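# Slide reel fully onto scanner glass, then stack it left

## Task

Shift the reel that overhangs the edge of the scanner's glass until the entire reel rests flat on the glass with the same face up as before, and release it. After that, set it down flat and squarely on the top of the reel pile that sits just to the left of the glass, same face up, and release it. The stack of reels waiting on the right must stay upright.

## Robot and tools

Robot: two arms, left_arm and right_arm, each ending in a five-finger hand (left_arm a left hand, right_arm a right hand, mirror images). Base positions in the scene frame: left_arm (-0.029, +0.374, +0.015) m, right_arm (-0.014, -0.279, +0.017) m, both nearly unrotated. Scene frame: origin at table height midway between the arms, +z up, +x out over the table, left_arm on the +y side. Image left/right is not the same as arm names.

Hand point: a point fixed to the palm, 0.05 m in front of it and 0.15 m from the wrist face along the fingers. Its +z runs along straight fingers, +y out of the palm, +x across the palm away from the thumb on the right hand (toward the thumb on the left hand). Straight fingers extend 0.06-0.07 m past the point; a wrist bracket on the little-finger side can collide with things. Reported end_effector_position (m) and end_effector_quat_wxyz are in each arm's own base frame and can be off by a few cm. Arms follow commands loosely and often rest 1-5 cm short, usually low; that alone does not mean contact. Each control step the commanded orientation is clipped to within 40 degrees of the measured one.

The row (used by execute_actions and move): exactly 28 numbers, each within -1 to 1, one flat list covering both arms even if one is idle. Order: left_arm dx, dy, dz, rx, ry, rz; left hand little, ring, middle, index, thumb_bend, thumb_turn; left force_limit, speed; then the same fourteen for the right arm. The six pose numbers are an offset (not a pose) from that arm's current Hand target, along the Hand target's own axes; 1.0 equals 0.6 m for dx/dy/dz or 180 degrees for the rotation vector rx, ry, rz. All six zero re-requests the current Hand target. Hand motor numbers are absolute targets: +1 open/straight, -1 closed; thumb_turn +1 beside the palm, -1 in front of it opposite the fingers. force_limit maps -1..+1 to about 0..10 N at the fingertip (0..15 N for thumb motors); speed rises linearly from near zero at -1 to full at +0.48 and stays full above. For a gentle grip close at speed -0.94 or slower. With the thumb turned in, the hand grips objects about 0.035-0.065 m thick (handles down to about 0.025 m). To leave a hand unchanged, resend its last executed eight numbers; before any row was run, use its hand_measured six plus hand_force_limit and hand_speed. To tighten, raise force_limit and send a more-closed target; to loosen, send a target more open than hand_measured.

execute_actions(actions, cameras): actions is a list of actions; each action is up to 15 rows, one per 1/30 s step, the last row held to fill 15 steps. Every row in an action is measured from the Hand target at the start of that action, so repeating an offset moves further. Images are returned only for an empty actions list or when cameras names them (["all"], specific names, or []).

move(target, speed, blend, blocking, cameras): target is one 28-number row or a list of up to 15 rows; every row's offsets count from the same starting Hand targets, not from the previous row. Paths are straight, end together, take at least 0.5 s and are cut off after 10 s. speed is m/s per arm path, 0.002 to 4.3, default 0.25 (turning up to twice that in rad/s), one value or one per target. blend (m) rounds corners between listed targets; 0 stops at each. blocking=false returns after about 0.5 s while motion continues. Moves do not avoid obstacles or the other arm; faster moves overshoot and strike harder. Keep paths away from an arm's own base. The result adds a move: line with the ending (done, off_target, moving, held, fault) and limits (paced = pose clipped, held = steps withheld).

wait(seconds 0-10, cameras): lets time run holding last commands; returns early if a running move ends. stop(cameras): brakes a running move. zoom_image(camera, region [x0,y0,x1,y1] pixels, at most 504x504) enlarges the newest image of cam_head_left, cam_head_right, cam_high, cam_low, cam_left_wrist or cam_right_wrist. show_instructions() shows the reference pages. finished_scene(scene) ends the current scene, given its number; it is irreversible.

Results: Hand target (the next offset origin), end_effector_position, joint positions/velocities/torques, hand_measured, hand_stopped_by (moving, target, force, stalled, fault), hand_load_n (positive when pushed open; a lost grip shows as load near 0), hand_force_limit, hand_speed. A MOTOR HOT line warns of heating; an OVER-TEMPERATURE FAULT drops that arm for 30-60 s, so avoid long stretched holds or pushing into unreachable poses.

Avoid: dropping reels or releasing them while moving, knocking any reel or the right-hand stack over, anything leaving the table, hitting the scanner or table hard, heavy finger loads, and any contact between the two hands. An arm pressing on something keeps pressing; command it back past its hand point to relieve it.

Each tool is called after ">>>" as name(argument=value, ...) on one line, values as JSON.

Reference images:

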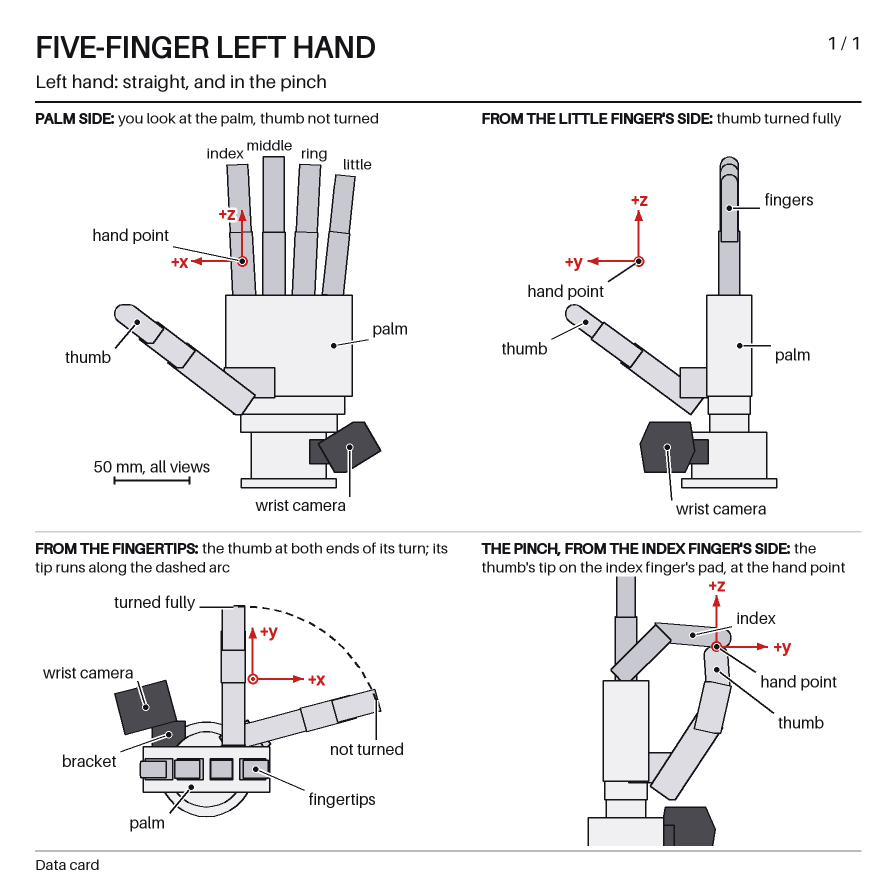

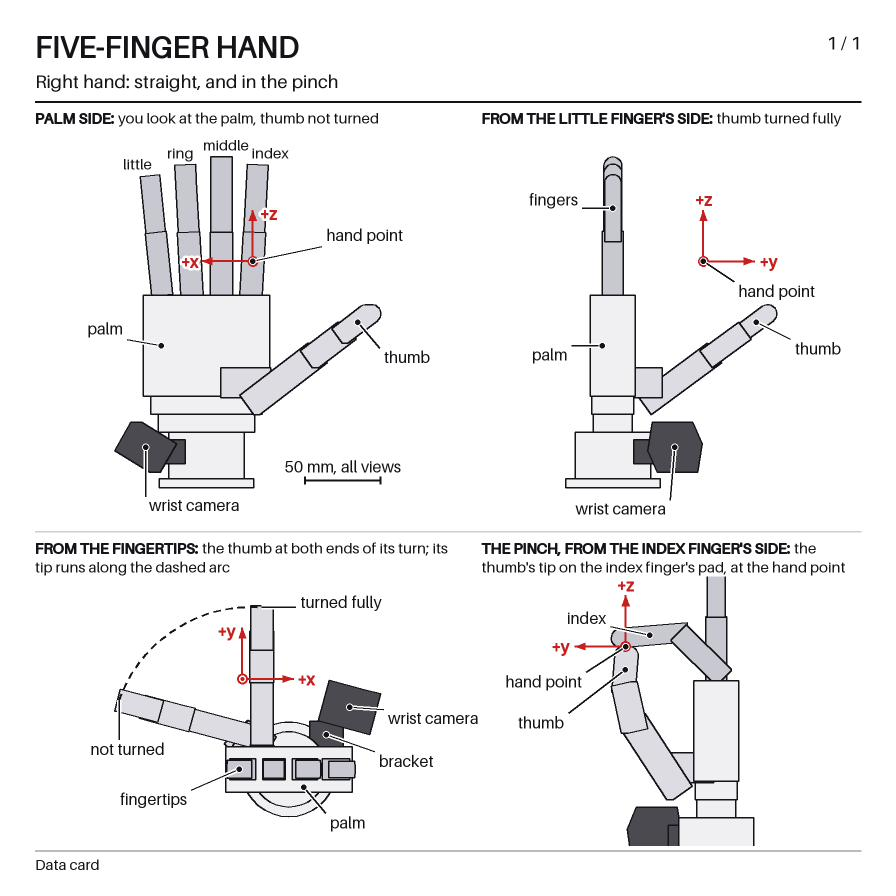

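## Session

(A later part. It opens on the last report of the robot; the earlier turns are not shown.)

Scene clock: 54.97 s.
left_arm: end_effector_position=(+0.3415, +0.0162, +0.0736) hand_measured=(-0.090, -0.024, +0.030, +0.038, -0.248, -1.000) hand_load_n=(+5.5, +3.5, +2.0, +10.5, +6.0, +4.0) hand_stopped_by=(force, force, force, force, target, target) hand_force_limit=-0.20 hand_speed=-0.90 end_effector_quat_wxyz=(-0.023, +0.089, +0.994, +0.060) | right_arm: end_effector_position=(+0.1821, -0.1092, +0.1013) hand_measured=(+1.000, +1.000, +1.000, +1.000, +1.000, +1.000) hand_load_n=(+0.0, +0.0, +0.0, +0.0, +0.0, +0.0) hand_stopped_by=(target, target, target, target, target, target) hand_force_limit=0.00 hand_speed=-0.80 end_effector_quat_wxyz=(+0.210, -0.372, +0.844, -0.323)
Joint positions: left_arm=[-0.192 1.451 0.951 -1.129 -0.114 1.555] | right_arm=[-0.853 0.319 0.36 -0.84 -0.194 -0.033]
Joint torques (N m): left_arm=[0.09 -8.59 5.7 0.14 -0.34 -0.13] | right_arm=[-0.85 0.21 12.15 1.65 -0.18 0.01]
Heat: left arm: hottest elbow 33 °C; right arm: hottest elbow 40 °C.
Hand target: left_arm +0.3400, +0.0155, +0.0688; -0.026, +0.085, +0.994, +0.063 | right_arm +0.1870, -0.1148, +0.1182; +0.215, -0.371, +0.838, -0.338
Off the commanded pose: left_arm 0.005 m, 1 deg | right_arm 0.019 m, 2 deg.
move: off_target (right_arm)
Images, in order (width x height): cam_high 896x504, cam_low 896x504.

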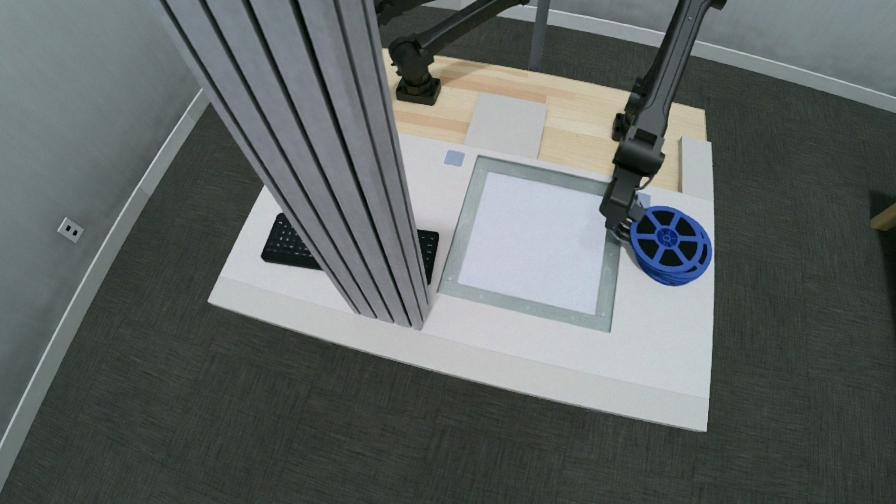

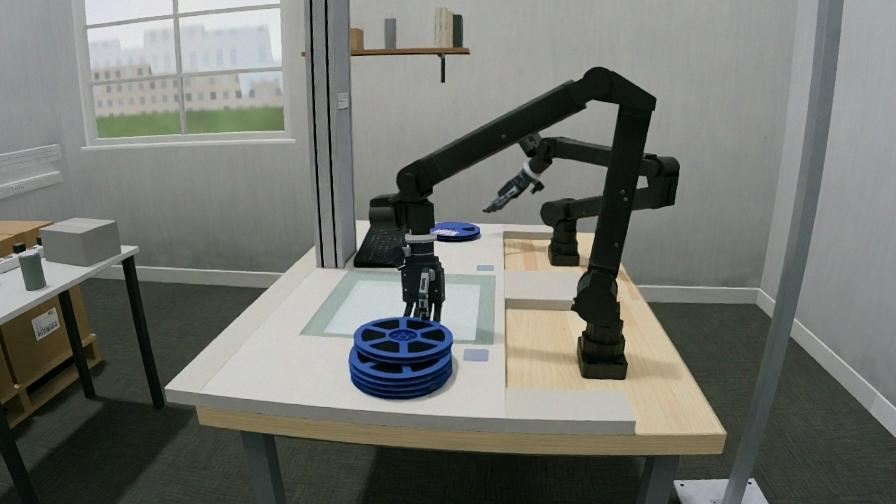

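>>> move(target=[0,-0.0005,0.005,0,0,0,-0.5,-0.5,-0.5,-0.4,-0.25,-1,-0.2,-0.9,0,0,0,0,0,0,1,1,1,1,1,1,0,-0.8], speed=0.04, cameras=["cam_low","cam_high"])

>>> zoom_image(camera="cam_low", region=[320, 270, 490, 410])

Scene clock: 55.93 s.
left_arm: end_effector_position=(+0.3415, +0.0162, +0.0726) hand_measured=(-0.090, -0.024, +0.030, +0.038, -0.248, -1.000) hand_load_n=(+5.0, +4.0, +2.0, +9.0, +4.0, +4.0) hand_stopped_by=(force, force, force, force, target, target) hand_force_limit=-0.20 hand_speed=-0.90 end_effector_quat_wxyz=(-0.022, +0.088, +0.994, +0.060) | right_arm: end_effector_position=(+0.1821, -0.1092, +0.1013) hand_measured=(+1.000, +1.000, +1.000, +1.000, +1.000, +1.000) hand_load_n=(+0.0, +0.0, +0.0, +0.0, +0.0, -0.5) hand_stopped_by=(target, target, target, target, target, target) hand_force_limit=0.00 hand_speed=-0.80 end_effector_quat_wxyz=(+0.210, -0.372, +0.844, -0.323)
Joint positions: left_arm=[-0.192 1.451 0.948 -1.124 -0.115 1.553] | right_arm=[-0.853 0.319 0.36 -0.84 -0.194 -0.033]
Joint torques (N m): left_arm=[-0.03 -8.06 5.52 0.23 -0.34 -0.1] | right_arm=[-0.79 0.15 12.14 1.68 -0.18 0.02]
Heat: left arm: hottest elbow 33 °C; right arm: hottest elbow 40 °C.
Hand target: left_arm +0.3398, +0.0156, +0.0658; -0.026, +0.085, +0.994, +0.063 | right_arm +0.1870, -0.1148, +0.1182; +0.215, -0.371, +0.838, -0.338
Off the commanded pose: left_arm 0.007 m, 1 deg | right_arm 0.019 m, 2 deg.
move: off_target (right_arm)
Images, in order (width x height): cam_high 896x504, cam_low 896x504.

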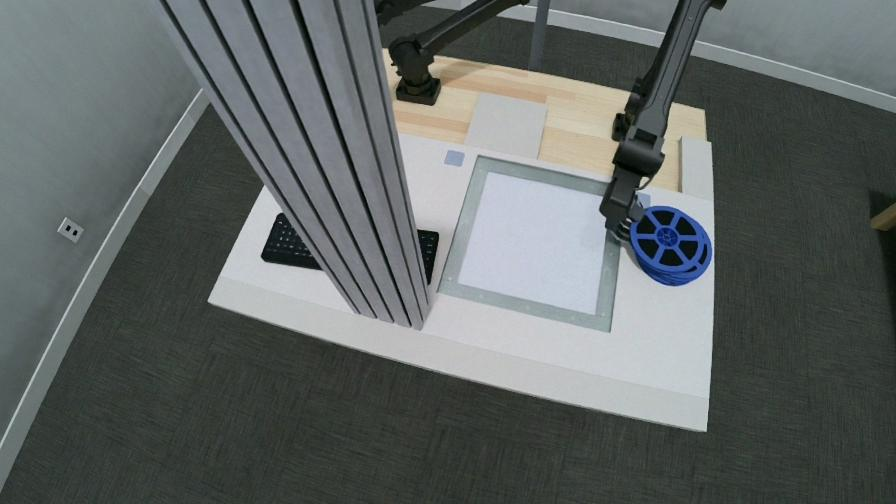

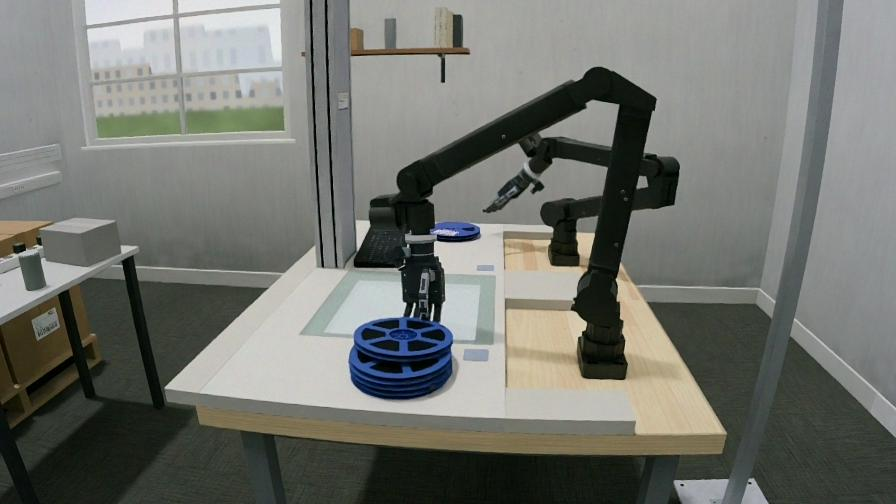

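Scaled by 2.965 from the camera's 896x504 image, which has a finer 1280x720 frame.

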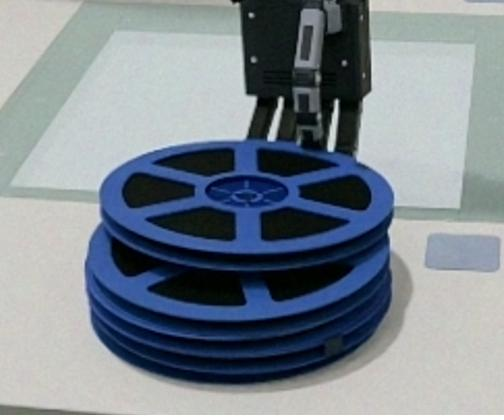

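>>> move(target=[0,0,0,0,0,0,-0.5,-0.5,-0.5,-0.4,0.4,-1,-0.2,-0.5,0,0,0,0,0,0,1,1,1,1,1,1,0,-0.8], speed=0.04, cameras=["cam_low","cam_high"])

>>> zoom_image(camera="cam_low", region=[320, 270, 490, 410])

>>> zoom_image(camera="cam_high", region=[600, 180, 730, 300])

Scene clock: 57.43 s.
left_arm: end_effector_position=(+0.3416, +0.0152, +0.0726) hand_measured=(-0.090, -0.024, +0.030, +0.038, +0.400, -1.000) hand_load_n=(+0.0, +0.0, +0.0, +0.0, +0.0, +0.0) hand_stopped_by=(force, force, force, force, target, target) hand_force_limit=-0.20 hand_speed=-0.50 end_effector_quat_wxyz=(-0.020, +0.085, +0.994, +0.061) | right_arm: end_effector_position=(+0.1821, -0.1092, +0.1013) hand_measured=(+1.000, +1.000, +1.000, +1.000, +1.000, +1.000) hand_load_n=(+0.0, +0.0, -0.5, +0.0, +0.0, +0.0) hand_stopped_by=(target, target, target, target, target, target) hand_force_limit=0.00 hand_speed=-0.80 end_effector_quat_wxyz=(+0.210, -0.372, +0.844, -0.323)
Joint positions: left_arm=[-0.195 1.451 0.948 -1.122 -0.117 1.543] | right_arm=[-0.853 0.319 0.36 -0.84 -0.194 -0.033]
Joint torques (N m): left_arm=[0.26 -8.35 5.52 0.14 -0.24 -0.01] | right_arm=[-0.79 0.21 12.15 1.63 -0.18 0.02]
Heat: left arm: hottest elbow 32 °C; right arm: hottest elbow 40 °C.
Hand target: left_arm +0.3397, +0.0156, +0.0658; -0.026, +0.085, +0.994, +0.063 | right_arm +0.1870, -0.1148, +0.1182; +0.215, -0.371, +0.838, -0.338
Off the commanded pose: left_arm 0.007 m, 1 deg | right_arm 0.019 m, 2 deg.
move: off_target (right_arm)
Images, in order (width x height): cam_high 896x504, cam_low 896x504.

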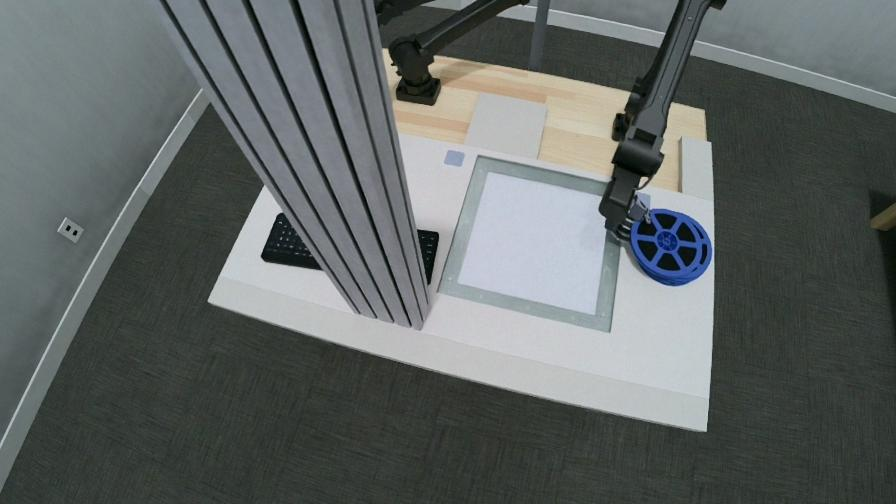

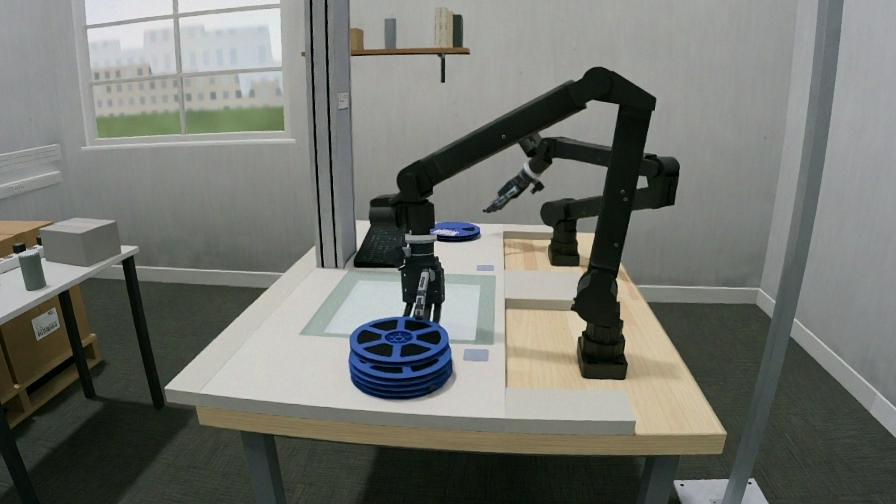

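Scaled by 2.965 from the camera's 896x504 image, which has a finer 1280x720 frame.

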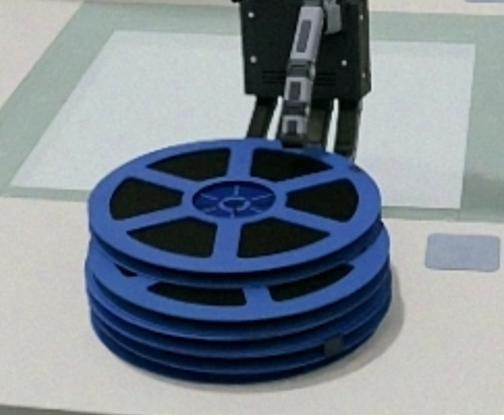

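Scaled by 3.877 from the camera's 896x504 image, which has a finer 1280x720 frame.

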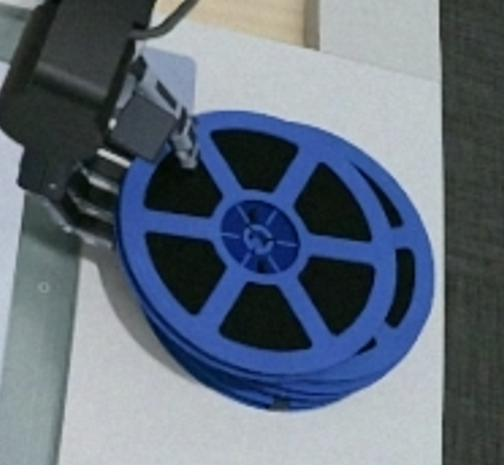

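>>> move(target=[[0,0,0,0,0,0,-0.5,-0.5,-0.5,-0.4,1,-1,-0.2,-0.5,0,0,0,0,0,0,1,1,1,1,1,1,0,-0.8],[0,-0.0037,0.0298,0.03,0,0,-0.5,-0.5,-0.5,-0.4,1,-1,-0.2,-0.5,0,0,0,0,0,0,1,1,1,1,1,1,0,-0.8]], speed=0.05, cameras=["cam_low","cam_high"])

>>> zoom_image(camera="cam_low", region=[320, 270, 490, 410])

>>> zoom_image(camera="cam_high", region=[600, 180, 730, 300])

Scene clock: 60.63 s.
left_arm: end_effector_position=(+0.3398, +0.0134, +0.0550) hand_measured=(-0.090, -0.024, +0.030, +0.038, +1.000, -1.000) hand_load_n=(+0.0, +0.0, +0.5, +0.0, +0.0, +0.0) hand_stopped_by=(force, force, force, force, target, target) hand_force_limit=-0.20 hand_speed=-0.50 end_effector_quat_wxyz=(-0.024, +0.081, +0.996, +0.018) | right_arm: end_effector_position=(+0.1821, -0.1092, +0.1013) hand_measured=(+1.000, +1.000, +1.000, +1.000, +1.000, +1.000) hand_load_n=(+0.0, +0.0, +0.0, +0.0, +0.0, +0.0) hand_stopped_by=(target, target, target, target, target, target) hand_force_limit=0.00 hand_speed=-0.80 end_effector_quat_wxyz=(+0.210, -0.372, +0.844, -0.323)
Joint positions: left_arm=[-0.156 1.464 0.929 -1.085 -0.032 1.575] | right_arm=[-0.853 0.319 0.36 -0.84 -0.194 -0.033]
Joint torques (N m): left_arm=[1.03 -8.35 5.5 0.12 0.09 0.13] | right_arm=[-0.97 0.21 12.16 1.65 -0.17 0.02]
Heat: left arm: hottest elbow 32 °C; right arm: hottest elbow 40 °C.
Hand target: left_arm +0.3386, +0.0158, +0.0478; -0.030, +0.084, +0.996, +0.016 | right_arm +0.1870, -0.1148, +0.1182; +0.215, -0.371, +0.838, -0.338
Off the commanded pose: left_arm 0.008 m, 1 deg | right_arm 0.019 m, 2 deg.
move: off_target (right_arm)
Images, in order (width x height): cam_high 896x504, cam_low 896x504.

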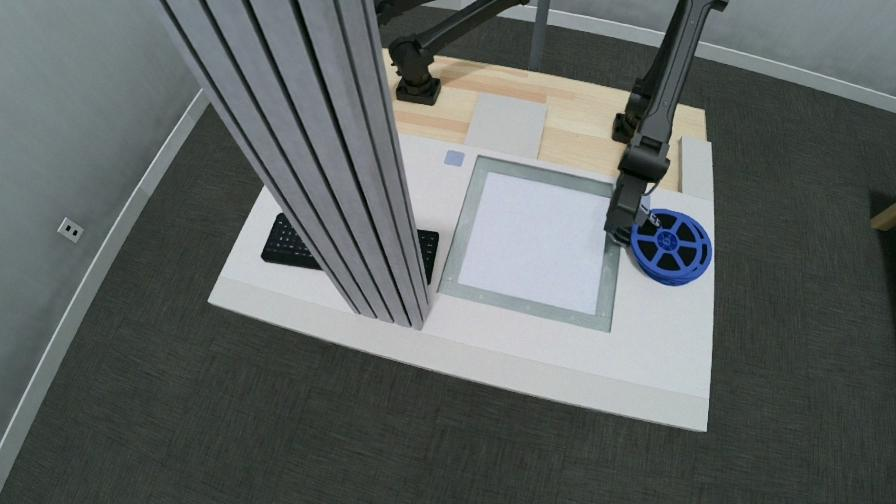

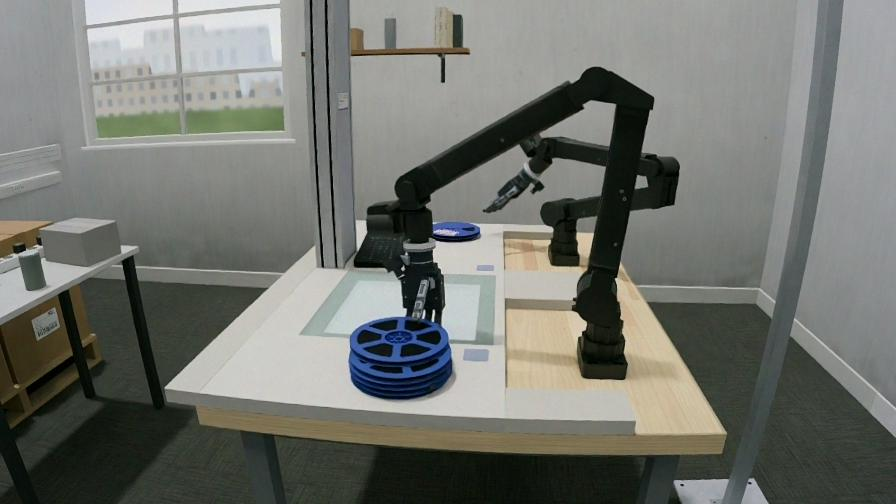

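Scaled by 2.965 from the camera's 896x504 image, which has a finer 1280x720 frame.

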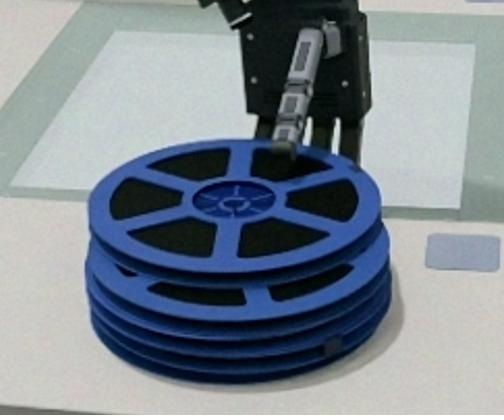

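Scaled by 3.877 from the camera's 896x504 image, which has a finer 1280x720 frame.

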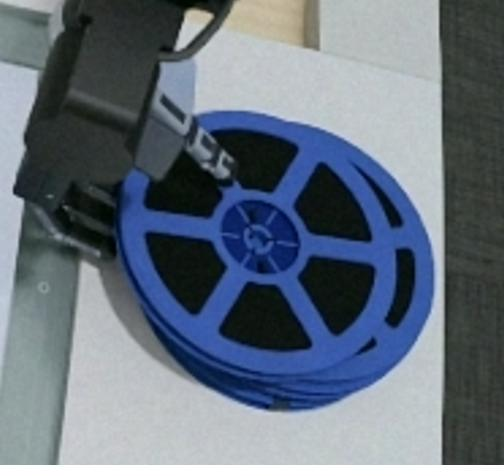

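>>> move(target=[0,-0.05,0,0,0,0,-0.5,-0.5,-0.5,-0.4,1,-1,-0.2,-0.5,0,0,0,0,0,0,1,1,1,1,1,1,0,-0.8], speed=0.05, cameras=["cam_low","cam_high"])

>>> zoom_image(camera="cam_low", region=[320, 270, 490, 410])

>>> zoom_image(camera="cam_high", region=[600, 180, 730, 300])

Scene clock: 62.40 s.
left_arm: end_effector_position=(+0.3360, -0.0112, +0.0538) hand_measured=(-0.090, -0.024, +0.030, +0.038, +1.000, -1.000) hand_load_n=(+0.0, +0.0, +0.0, +0.0, +0.0, +0.0) hand_stopped_by=(force, force, force, force, target, target) hand_force_limit=-0.20 hand_speed=-0.50 end_effector_quat_wxyz=(-0.025, +0.087, +0.996, +0.017) | right_arm: end_effector_position=(+0.1821, -0.1092, +0.1013) hand_measured=(+1.000, +1.000, +1.000, +1.000, +1.000, +1.000) hand_load_n=(+0.0, +0.0, +0.0, +0.0, +0.0, +0.0) hand_stopped_by=(target, target, target, target, target, target) hand_force_limit=0.00 hand_speed=-0.80 end_effector_quat_wxyz=(+0.210, -0.372, +0.844, -0.323)
Joint positions: left_arm=[-0.223 1.467 0.929 -1.085 -0.027 1.522] | right_arm=[-0.853 0.319 0.36 -0.84 -0.194 -0.033]
Joint torques (N m): left_arm=[-0.15 -8.47 5.55 0.14 0.07 -0.13] | right_arm=[-0.73 0.15 12.15 1.63 -0.18 0.02]
Heat: left arm: hottest elbow 32 °C; right arm: hottest elbow 41 °C.
Hand target: left_arm +0.3336, -0.0137, +0.0470; -0.030, +0.084, +0.996, +0.016 | right_arm +0.1870, -0.1148, +0.1182; +0.215, -0.371, +0.838, -0.338
Off the commanded pose: left_arm 0.008 m, 1 deg | right_arm 0.019 m, 2 deg.
move: off_target (right_arm)
Images, in order (width x height): cam_high 896x504, cam_low 896x504.

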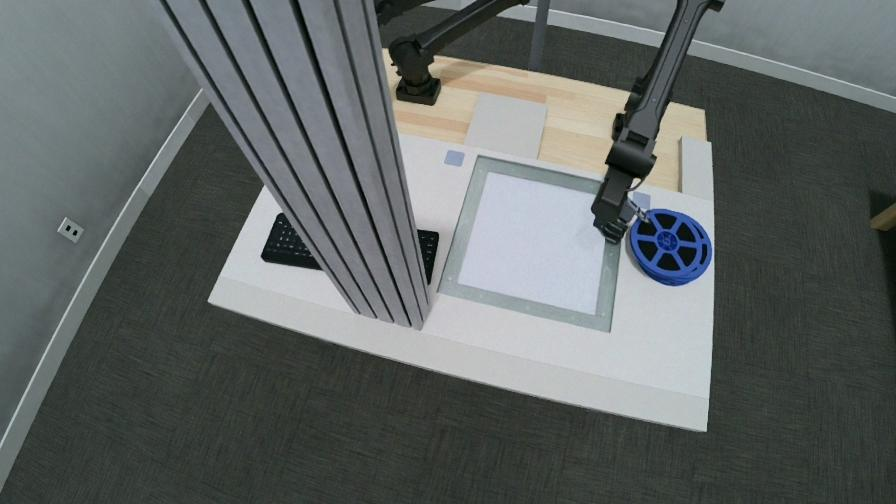

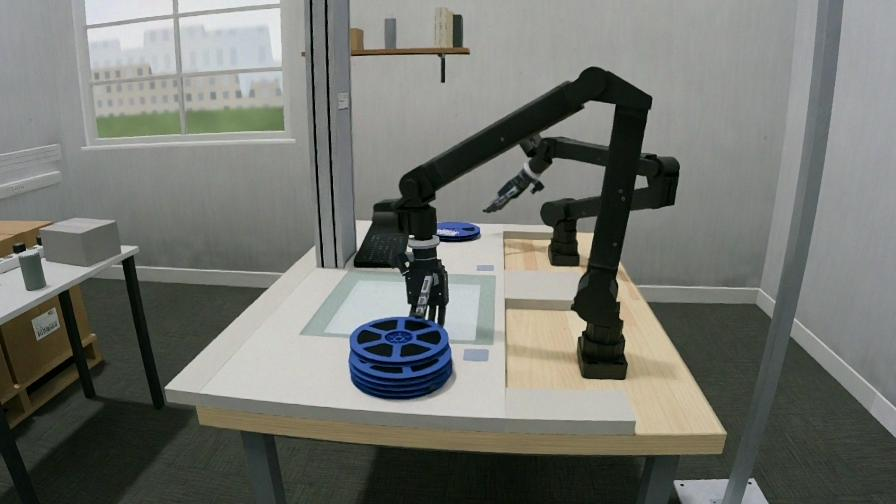

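Scaled by 2.965 from the camera's 896x504 image, which has a finer 1280x720 frame.

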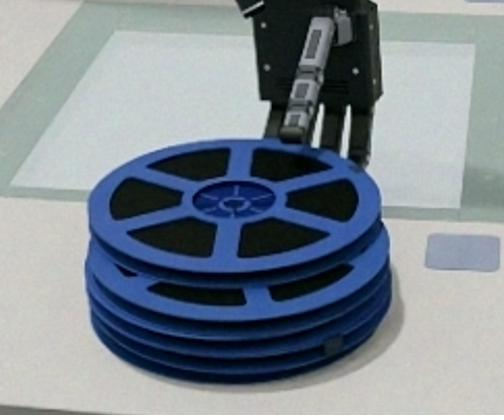

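Scaled by 3.877 from the camera's 896x504 image, which has a finer 1280x720 frame.

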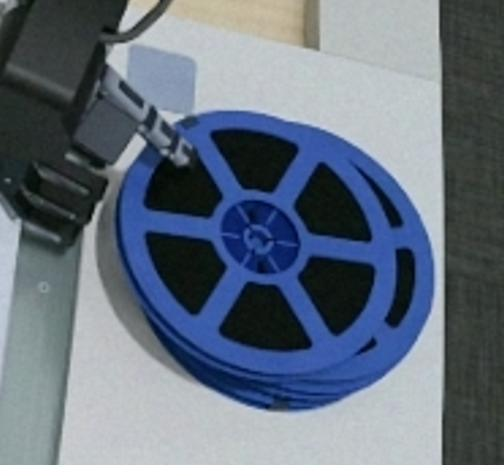

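>>> move(target=[[0,-0.083,0,0,0,0,-0.5,-0.5,-0.5,-0.4,1,-1,-0.2,-0.5,0,0,0,0,0,0,1,1,1,1,1,1,0,-0.8],[0.0104,-0.0785,-0.166,0.0116,-0.0184,-0.0979,-0.5,-0.5,-0.5,-0.4,1,-1,-0.2,-0.5,0,0,0,0,0,0,1,1,1,1,1,1,0,-0.8],[0.0104,-0.0785,-0.166,0.0116,-0.0184,-0.0979,1,1,1,1,1,1,-0.2,0.2,0,0,0,0,0,0,1,1,1,1,1,1,0,-0.8]], speed=[0.06,0.12,0.12], cameras=["cam_low","cam_high","cam_left_wrist"])

>>> zoom_image(camera="cam_low", region=[320, 270, 490, 410])

>>> zoom_image(camera="cam_high", region=[600, 180, 730, 300])

Scene clock: 67.90 s.
left_arm: end_effector_position=(+0.3100, -0.0592, +0.1294) hand_measured=(+1.000, +1.000, +1.000, +1.000, +1.000, +1.000) hand_load_n=(+0.0, +0.0, +0.0, +0.0, +0.0, +0.0) hand_stopped_by=(target, target, target, target, target, target) hand_force_limit=-0.20 hand_speed=0.20 end_effector_quat_wxyz=(-0.019, -0.061, +0.998, +0.009) | right_arm: end_effector_position=(+0.1821, -0.1092, +0.1013) hand_measured=(+1.000, +1.000, +1.000, +1.000, +1.000, +1.000) hand_load_n=(+0.0, +0.0, +0.0, +0.0, +0.0, +0.0) hand_stopped_by=(target, target, target, target, target, target) hand_force_limit=0.00 hand_speed=-0.80 end_effector_quat_wxyz=(+0.210, -0.372, +0.844, -0.323)
Joint positions: left_arm=[-0.32 1.377 1.056 -1.293 -0.002 1.13] | right_arm=[-0.853 0.319 0.36 -0.84 -0.194 -0.033]
Joint torques (N m): left_arm=[1.03 -9.35 9.95 -0.47 0.09 -0.11] | right_arm=[-0.79 0.15 12.14 1.63 -0.18 0.02]
Heat: left arm: hottest elbow 33 °C; right arm: hottest elbow 41 °C.
Hand target: left_arm +0.3253, -0.0630, +0.1454; +0.000, -0.070, +0.998, +0.000 | right_arm +0.1870, -0.1148, +0.1182; +0.215, -0.371, +0.838, -0.338
Off the commanded pose: left_arm 0.022 m, 3 deg | right_arm 0.019 m, 2 deg.
move: off_target (left_arm, right_arm); target 3's new numbers were sent with left_arm's hand 0.022 m and 3 deg from that target
camera_calibration:
cam_left_wrist: T_world_to_cam=[[-0.100558, -0.994866, 0.0114026, -0.0310459], [-0.872149, 0.0936578, 0.480193, 0.219656], [-0.478795, 0.0383424, -0.877089, 0.381485], [0, 0, 0, 1]] pos_world=[0.371103, -0.066086, 0.229473]
Images, in order (width x height): cam_high 896x504, cam_low 896x504, cam_left_wrist 672x504.

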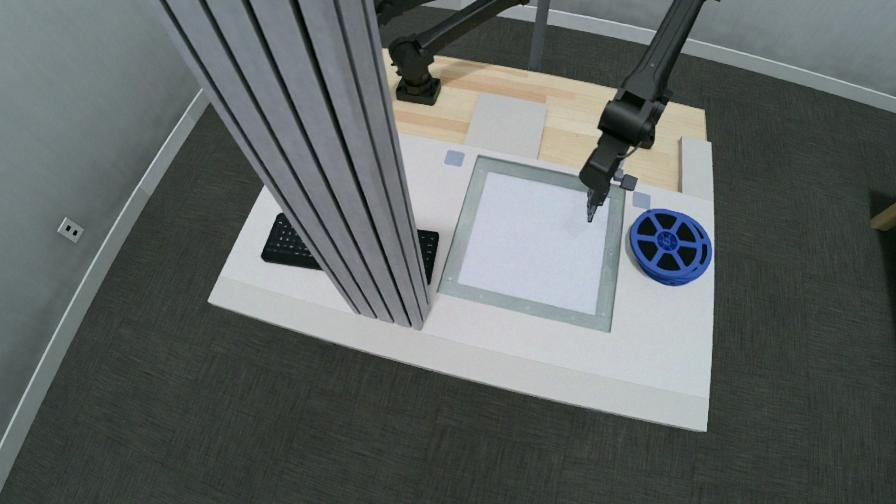

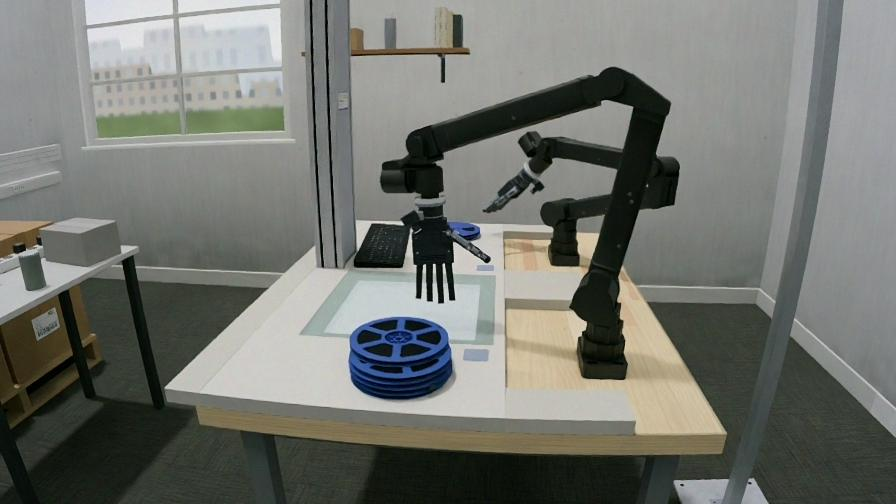

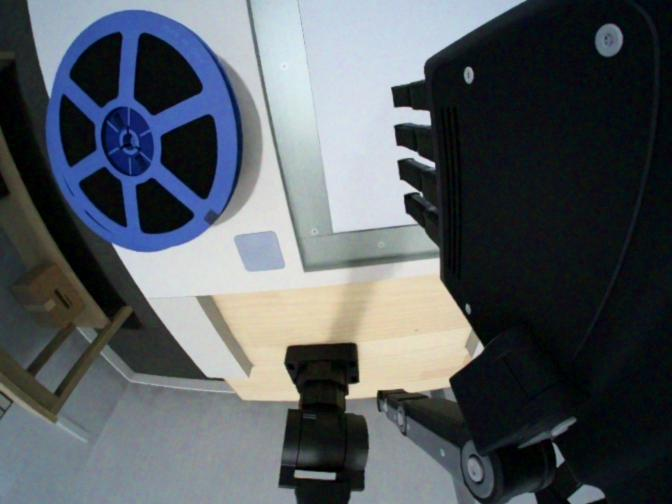

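Scaled by 2.965 from the camera's 896x504 image, which has a finer 1280x720 frame.

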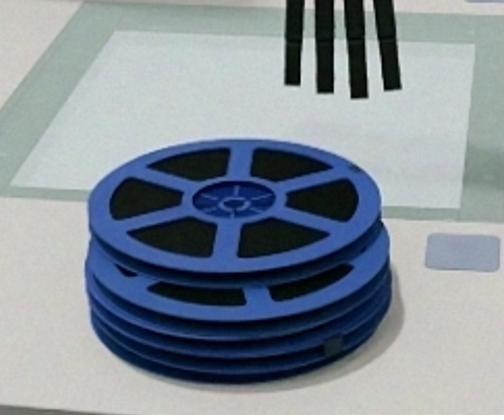

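Scaled by 3.877 from the camera's 896x504 image, which has a finer 1280x720 frame.

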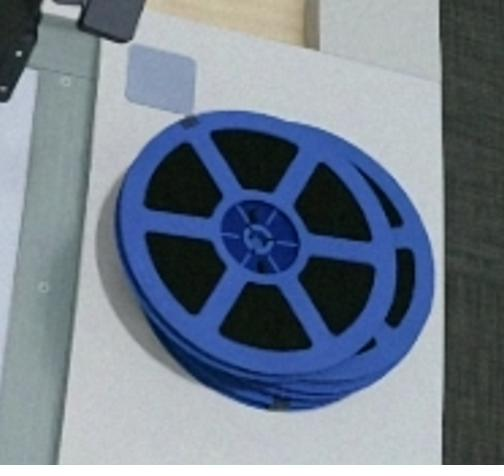

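>>> move(target=[-0.1043,0.1230,0.0257,0,0,-0.03,1,1,1,1,1,1,-0.2,0.2,0,0,0,0,0,0,1,1,1,1,1,1,0,-0.8], speed=0.15, cameras=["cam_low","cam_high","cam_left_wrist"])

Scene clock: 70.47 s.
left_arm: end_effector_position=(+0.3546, +0.0189, +0.1205) hand_measured=(+1.000, +1.000, +1.000, +1.000, +1.000, +1.000) hand_load_n=(+0.0, +0.0, +0.0, +0.0, +0.0, +0.5) hand_stopped_by=(target, target, target, target, target, target) hand_force_limit=-0.20 hand_speed=0.20 end_effector_quat_wxyz=(-0.021, -0.121, +0.992, +0.005) | right_arm: end_effector_position=(+0.1821, -0.1092, +0.1013) hand_measured=(+1.000, +1.000, +1.000, +1.000, +1.000, +1.000) hand_load_n=(+0.0, +0.0, +0.0, +0.0, +0.0, -0.5) hand_stopped_by=(target, target, target, target, target, target) hand_force_limit=0.00 hand_speed=-0.80 end_effector_quat_wxyz=(+0.210, -0.372, +0.844, -0.323)
Joint positions: left_arm=[-0.08 1.472 1.13 -1.273 -0.002 1.247] | right_arm=[-0.853 0.319 0.36 -0.84 -0.194 -0.033]
Joint torques (N m): left_arm=[0.73 -9.52 9.92 0.09 0.08 0.11] | right_arm=[-0.79 0.21 12.12 1.62 -0.18 0.02]
Heat: left arm: hottest elbow 33 °C; right arm: hottest elbow 41 °C.
Hand target: left_arm +0.3769, +0.0190, +0.1300; +0.000, -0.117, +0.993, +0.000 | right_arm +0.1870, -0.1148, +0.1182; +0.215, -0.371, +0.838, -0.338
Off the commanded pose: left_arm 0.024 m, 3 deg | right_arm 0.019 m, 2 deg.
move: off_target (left_arm, right_arm)
camera_calibration:
cam_left_wrist: T_world_to_cam=[[0.0215231, -0.999636, 0.01624, 0.00749925], [-0.876419, -0.011049, 0.481423, 0.258758], [-0.481069, -0.0245947, -0.876338, 0.393983], [0, 0, 0, 1]] pos_world=[0.416152, 0.0200454, 0.220568]
Images, in order (width x height): cam_high 896x504, cam_low 896x504, cam_left_wrist 672x504.

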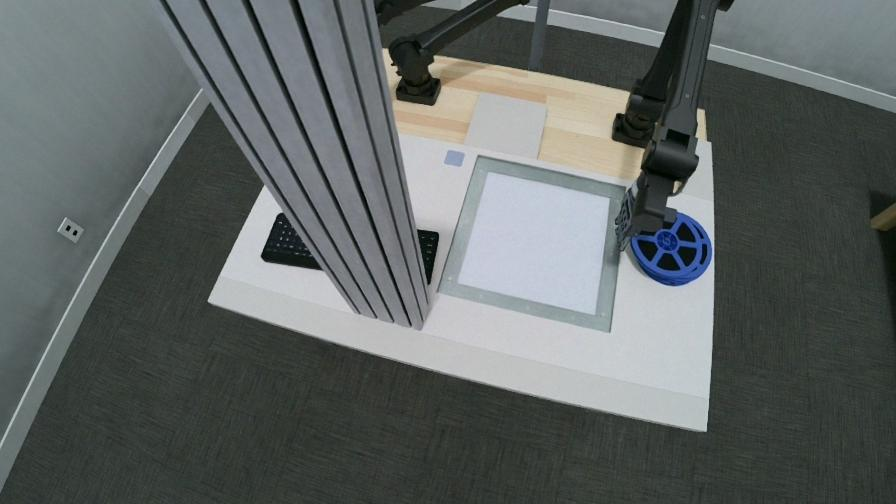

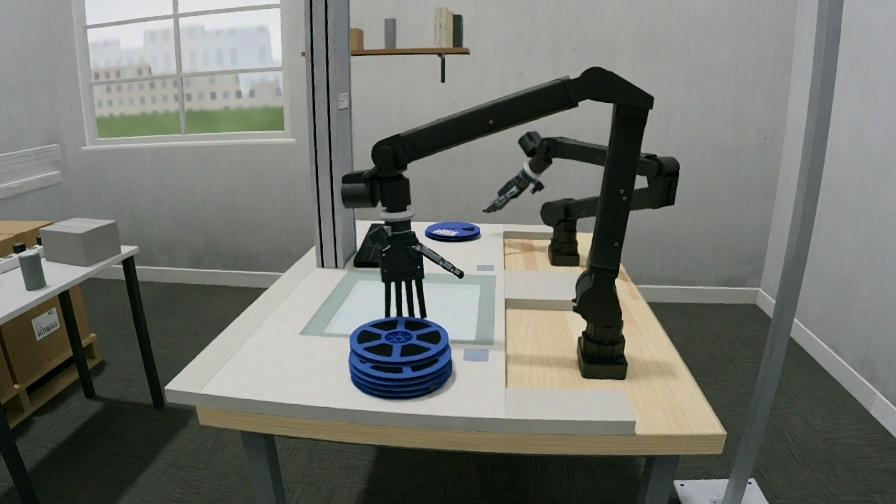

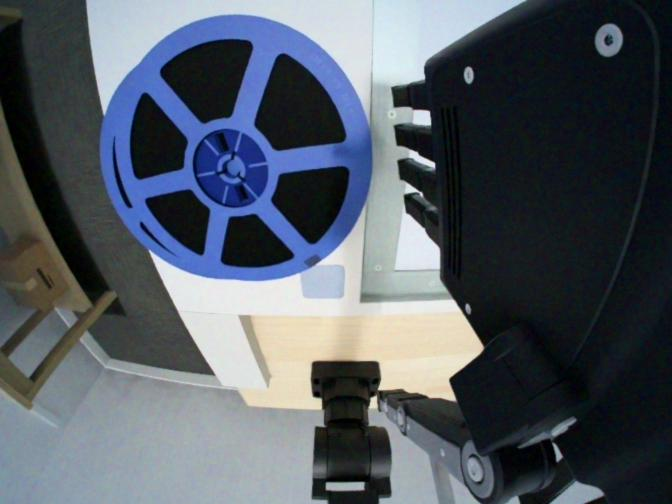

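>>> move(target=[-0.0155,-0.0071,0.07,0,0,0,1,1,1,1,1,1,-0.2,0.2,0,0,0,0,0,0,1,1,1,1,1,1,0,-0.8], speed=0.1)

Scene clock: 71.87 s.
left_arm: end_effector_position=(+0.3814, +0.0168, +0.0907) hand_measured=(+1.000, +1.000, +1.000, +1.000, +1.000, +1.000) hand_load_n=(+0.0, +0.0, +0.0, +0.0, +0.0, +0.0) hand_stopped_by=(target, target, target, target, target, target) hand_force_limit=-0.20 hand_speed=0.20 end_effector_quat_wxyz=(-0.002, -0.121, +0.993, +0.002) | right_arm: end_effector_position=(+0.1821, -0.1092, +0.1013) hand_measured=(+1.000, +1.000, +1.000, +1.000, +1.000, +1.000) hand_load_n=(+0.0, +0.0, +0.0, +0.0, +0.0, +0.0) hand_stopped_by=(target, target, target, target, target, target) hand_force_limit=0.00 hand_speed=-0.80 end_effector_quat_wxyz=(+0.210, -0.372, +0.844, -0.323)
Joint positions: left_arm=[-0.08 1.541 1.13 -1.166 -0.002 1.247] | right_arm=[-0.853 0.319 0.36 -0.84 -0.194 -0.033]
Joint torques (N m): left_arm=[0.38 -10.17 6.94 0.23 0.08 0.09] | right_arm=[-0.85 0.26 12.18 1.65 -0.18 0.02]
Heat: left arm: hottest elbow 33 °C; right arm: hottest elbow 41 °C.
Hand target: left_arm +0.3869, +0.0170, +0.0881; +0.000, -0.117, +0.993, +0.000 | right_arm +0.1870, -0.1148, +0.1182; +0.215, -0.371, +0.838, -0.338
Off the commanded pose: left_arm 0.006 m, 1 deg | right_arm 0.019 m, 2 deg.
move: off_target (right_arm)

>>> move(target=[[0.0048,0.0012,0.015,0,0,0,1,1,1,1,1,1,-0.2,0.2,0,0,0,0,0,0,1,1,1,1,1,1,0,-0.8],[0.0048,0.0845,0.015,0,0,0,1,1,1,1,1,1,-0.2,0.2,0,0,0,0,0,0,1,1,1,1,1,1,0,-0.8]], speed=0.07, cameras=["cam_low","cam_high","cam_left_wrist"])

>>> zoom_image(camera="cam_low", region=[320, 270, 490, 410])

>>> zoom_image(camera="cam_high", region=[600, 180, 730, 300])

Scene clock: 75.87 s.
left_arm: end_effector_position=(+0.3769, +0.0587, +0.0844) hand_measured=(+1.000, +1.000, +1.000, +1.000, +1.000, +1.000) hand_load_n=(+0.0, +0.0, +0.5, +0.0, +0.0, +0.0) hand_stopped_by=(target, target, target, target, target, target) hand_force_limit=-0.20 hand_speed=0.20 end_effector_quat_wxyz=(+0.004, -0.118, +0.993, -0.004) | right_arm: end_effector_position=(+0.1821, -0.1092, +0.1013) hand_measured=(+1.000, +1.000, +1.000, +1.000, +1.000, +1.000) hand_load_n=(+0.0, +0.0, +0.0, +0.0, +0.0, +0.0) hand_stopped_by=(target, target, target, target, target, target) hand_force_limit=0.00 hand_speed=-0.80 end_effector_quat_wxyz=(+0.210, -0.372, +0.844, -0.323)
Joint positions: left_arm=[0.022 1.523 1.094 -1.134 0.008 1.357] | right_arm=[-0.853 0.319 0.36 -0.84 -0.194 -0.033]
Joint torques (N m): left_arm=[1.44 -10.81 5.31 0.23 -0.32 0.15] | right_arm=[-0.79 0.15 12.12 1.63 -0.18 0.02]
Heat: left arm: hottest elbow 33 °C; right arm: hottest elbow 41 °C.
Hand target: left_arm +0.3724, +0.0656, +0.0791; +0.000, -0.117, +0.993, +0.000 | right_arm +0.1870, -0.1148, +0.1182; +0.215, -0.371, +0.838, -0.338
Off the commanded pose: left_arm 0.010 m, 1 deg | right_arm 0.019 m, 2 deg.
move: off_target (right_arm)
camera_calibration:
cam_left_wrist: T_world_to_cam=[[0.0131732, -0.99945, 0.0304403, 0.0492428], [-0.899835, 0.00142601, 0.436228, 0.308073], [-0.436031, -0.0331378, -0.899321, 0.359492], [0, 0, 0, 1]] pos_world=[0.433316, 0.0606891, 0.18741]
Images, in order (width x height): cam_high 896x504, cam_low 896x504, cam_left_wrist 672x504.

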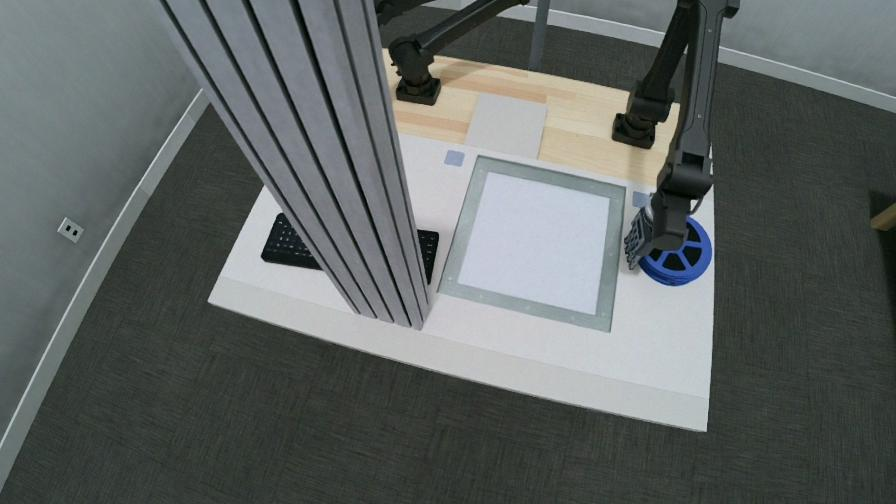

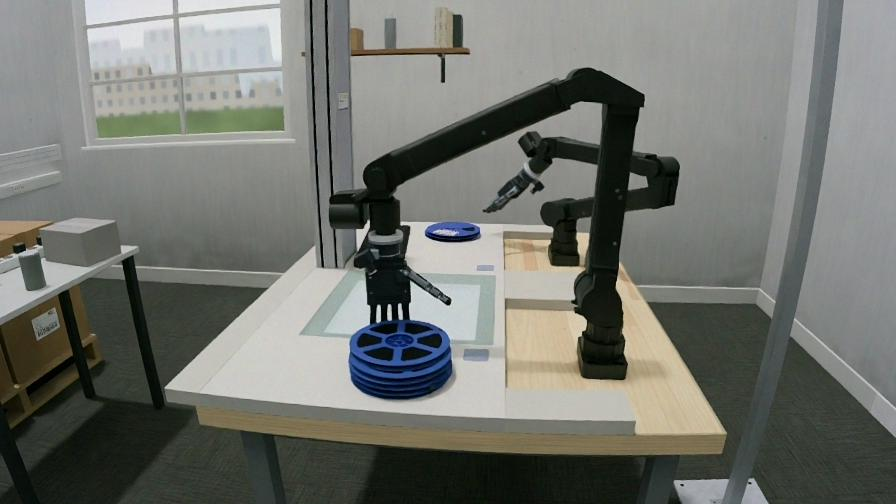

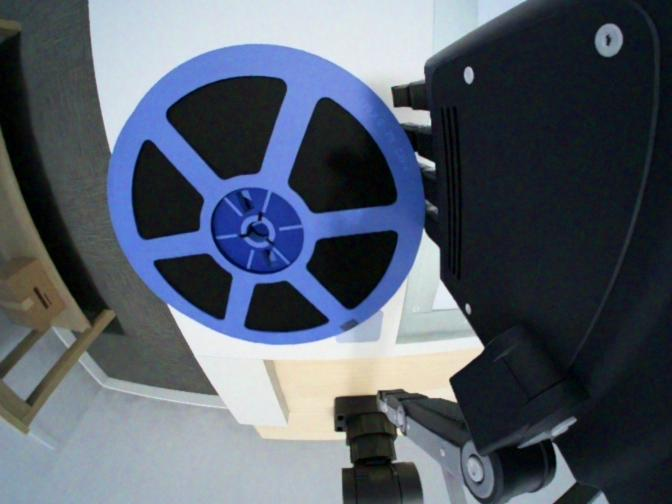

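Scaled by 2.965 from the camera's 896x504 image, which has a finer 1280x720 frame.

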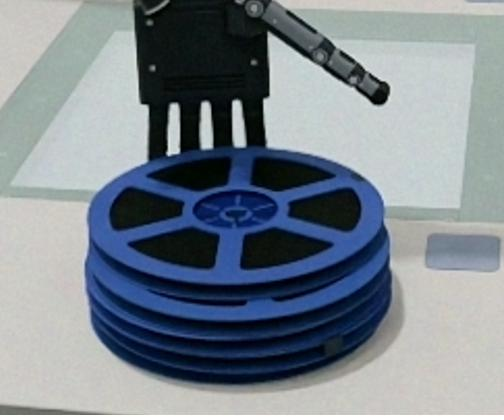

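Scaled by 3.877 from the camera's 896x504 image, which has a finer 1280x720 frame.

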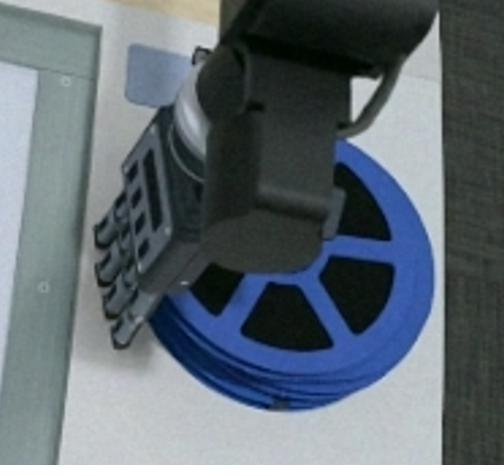

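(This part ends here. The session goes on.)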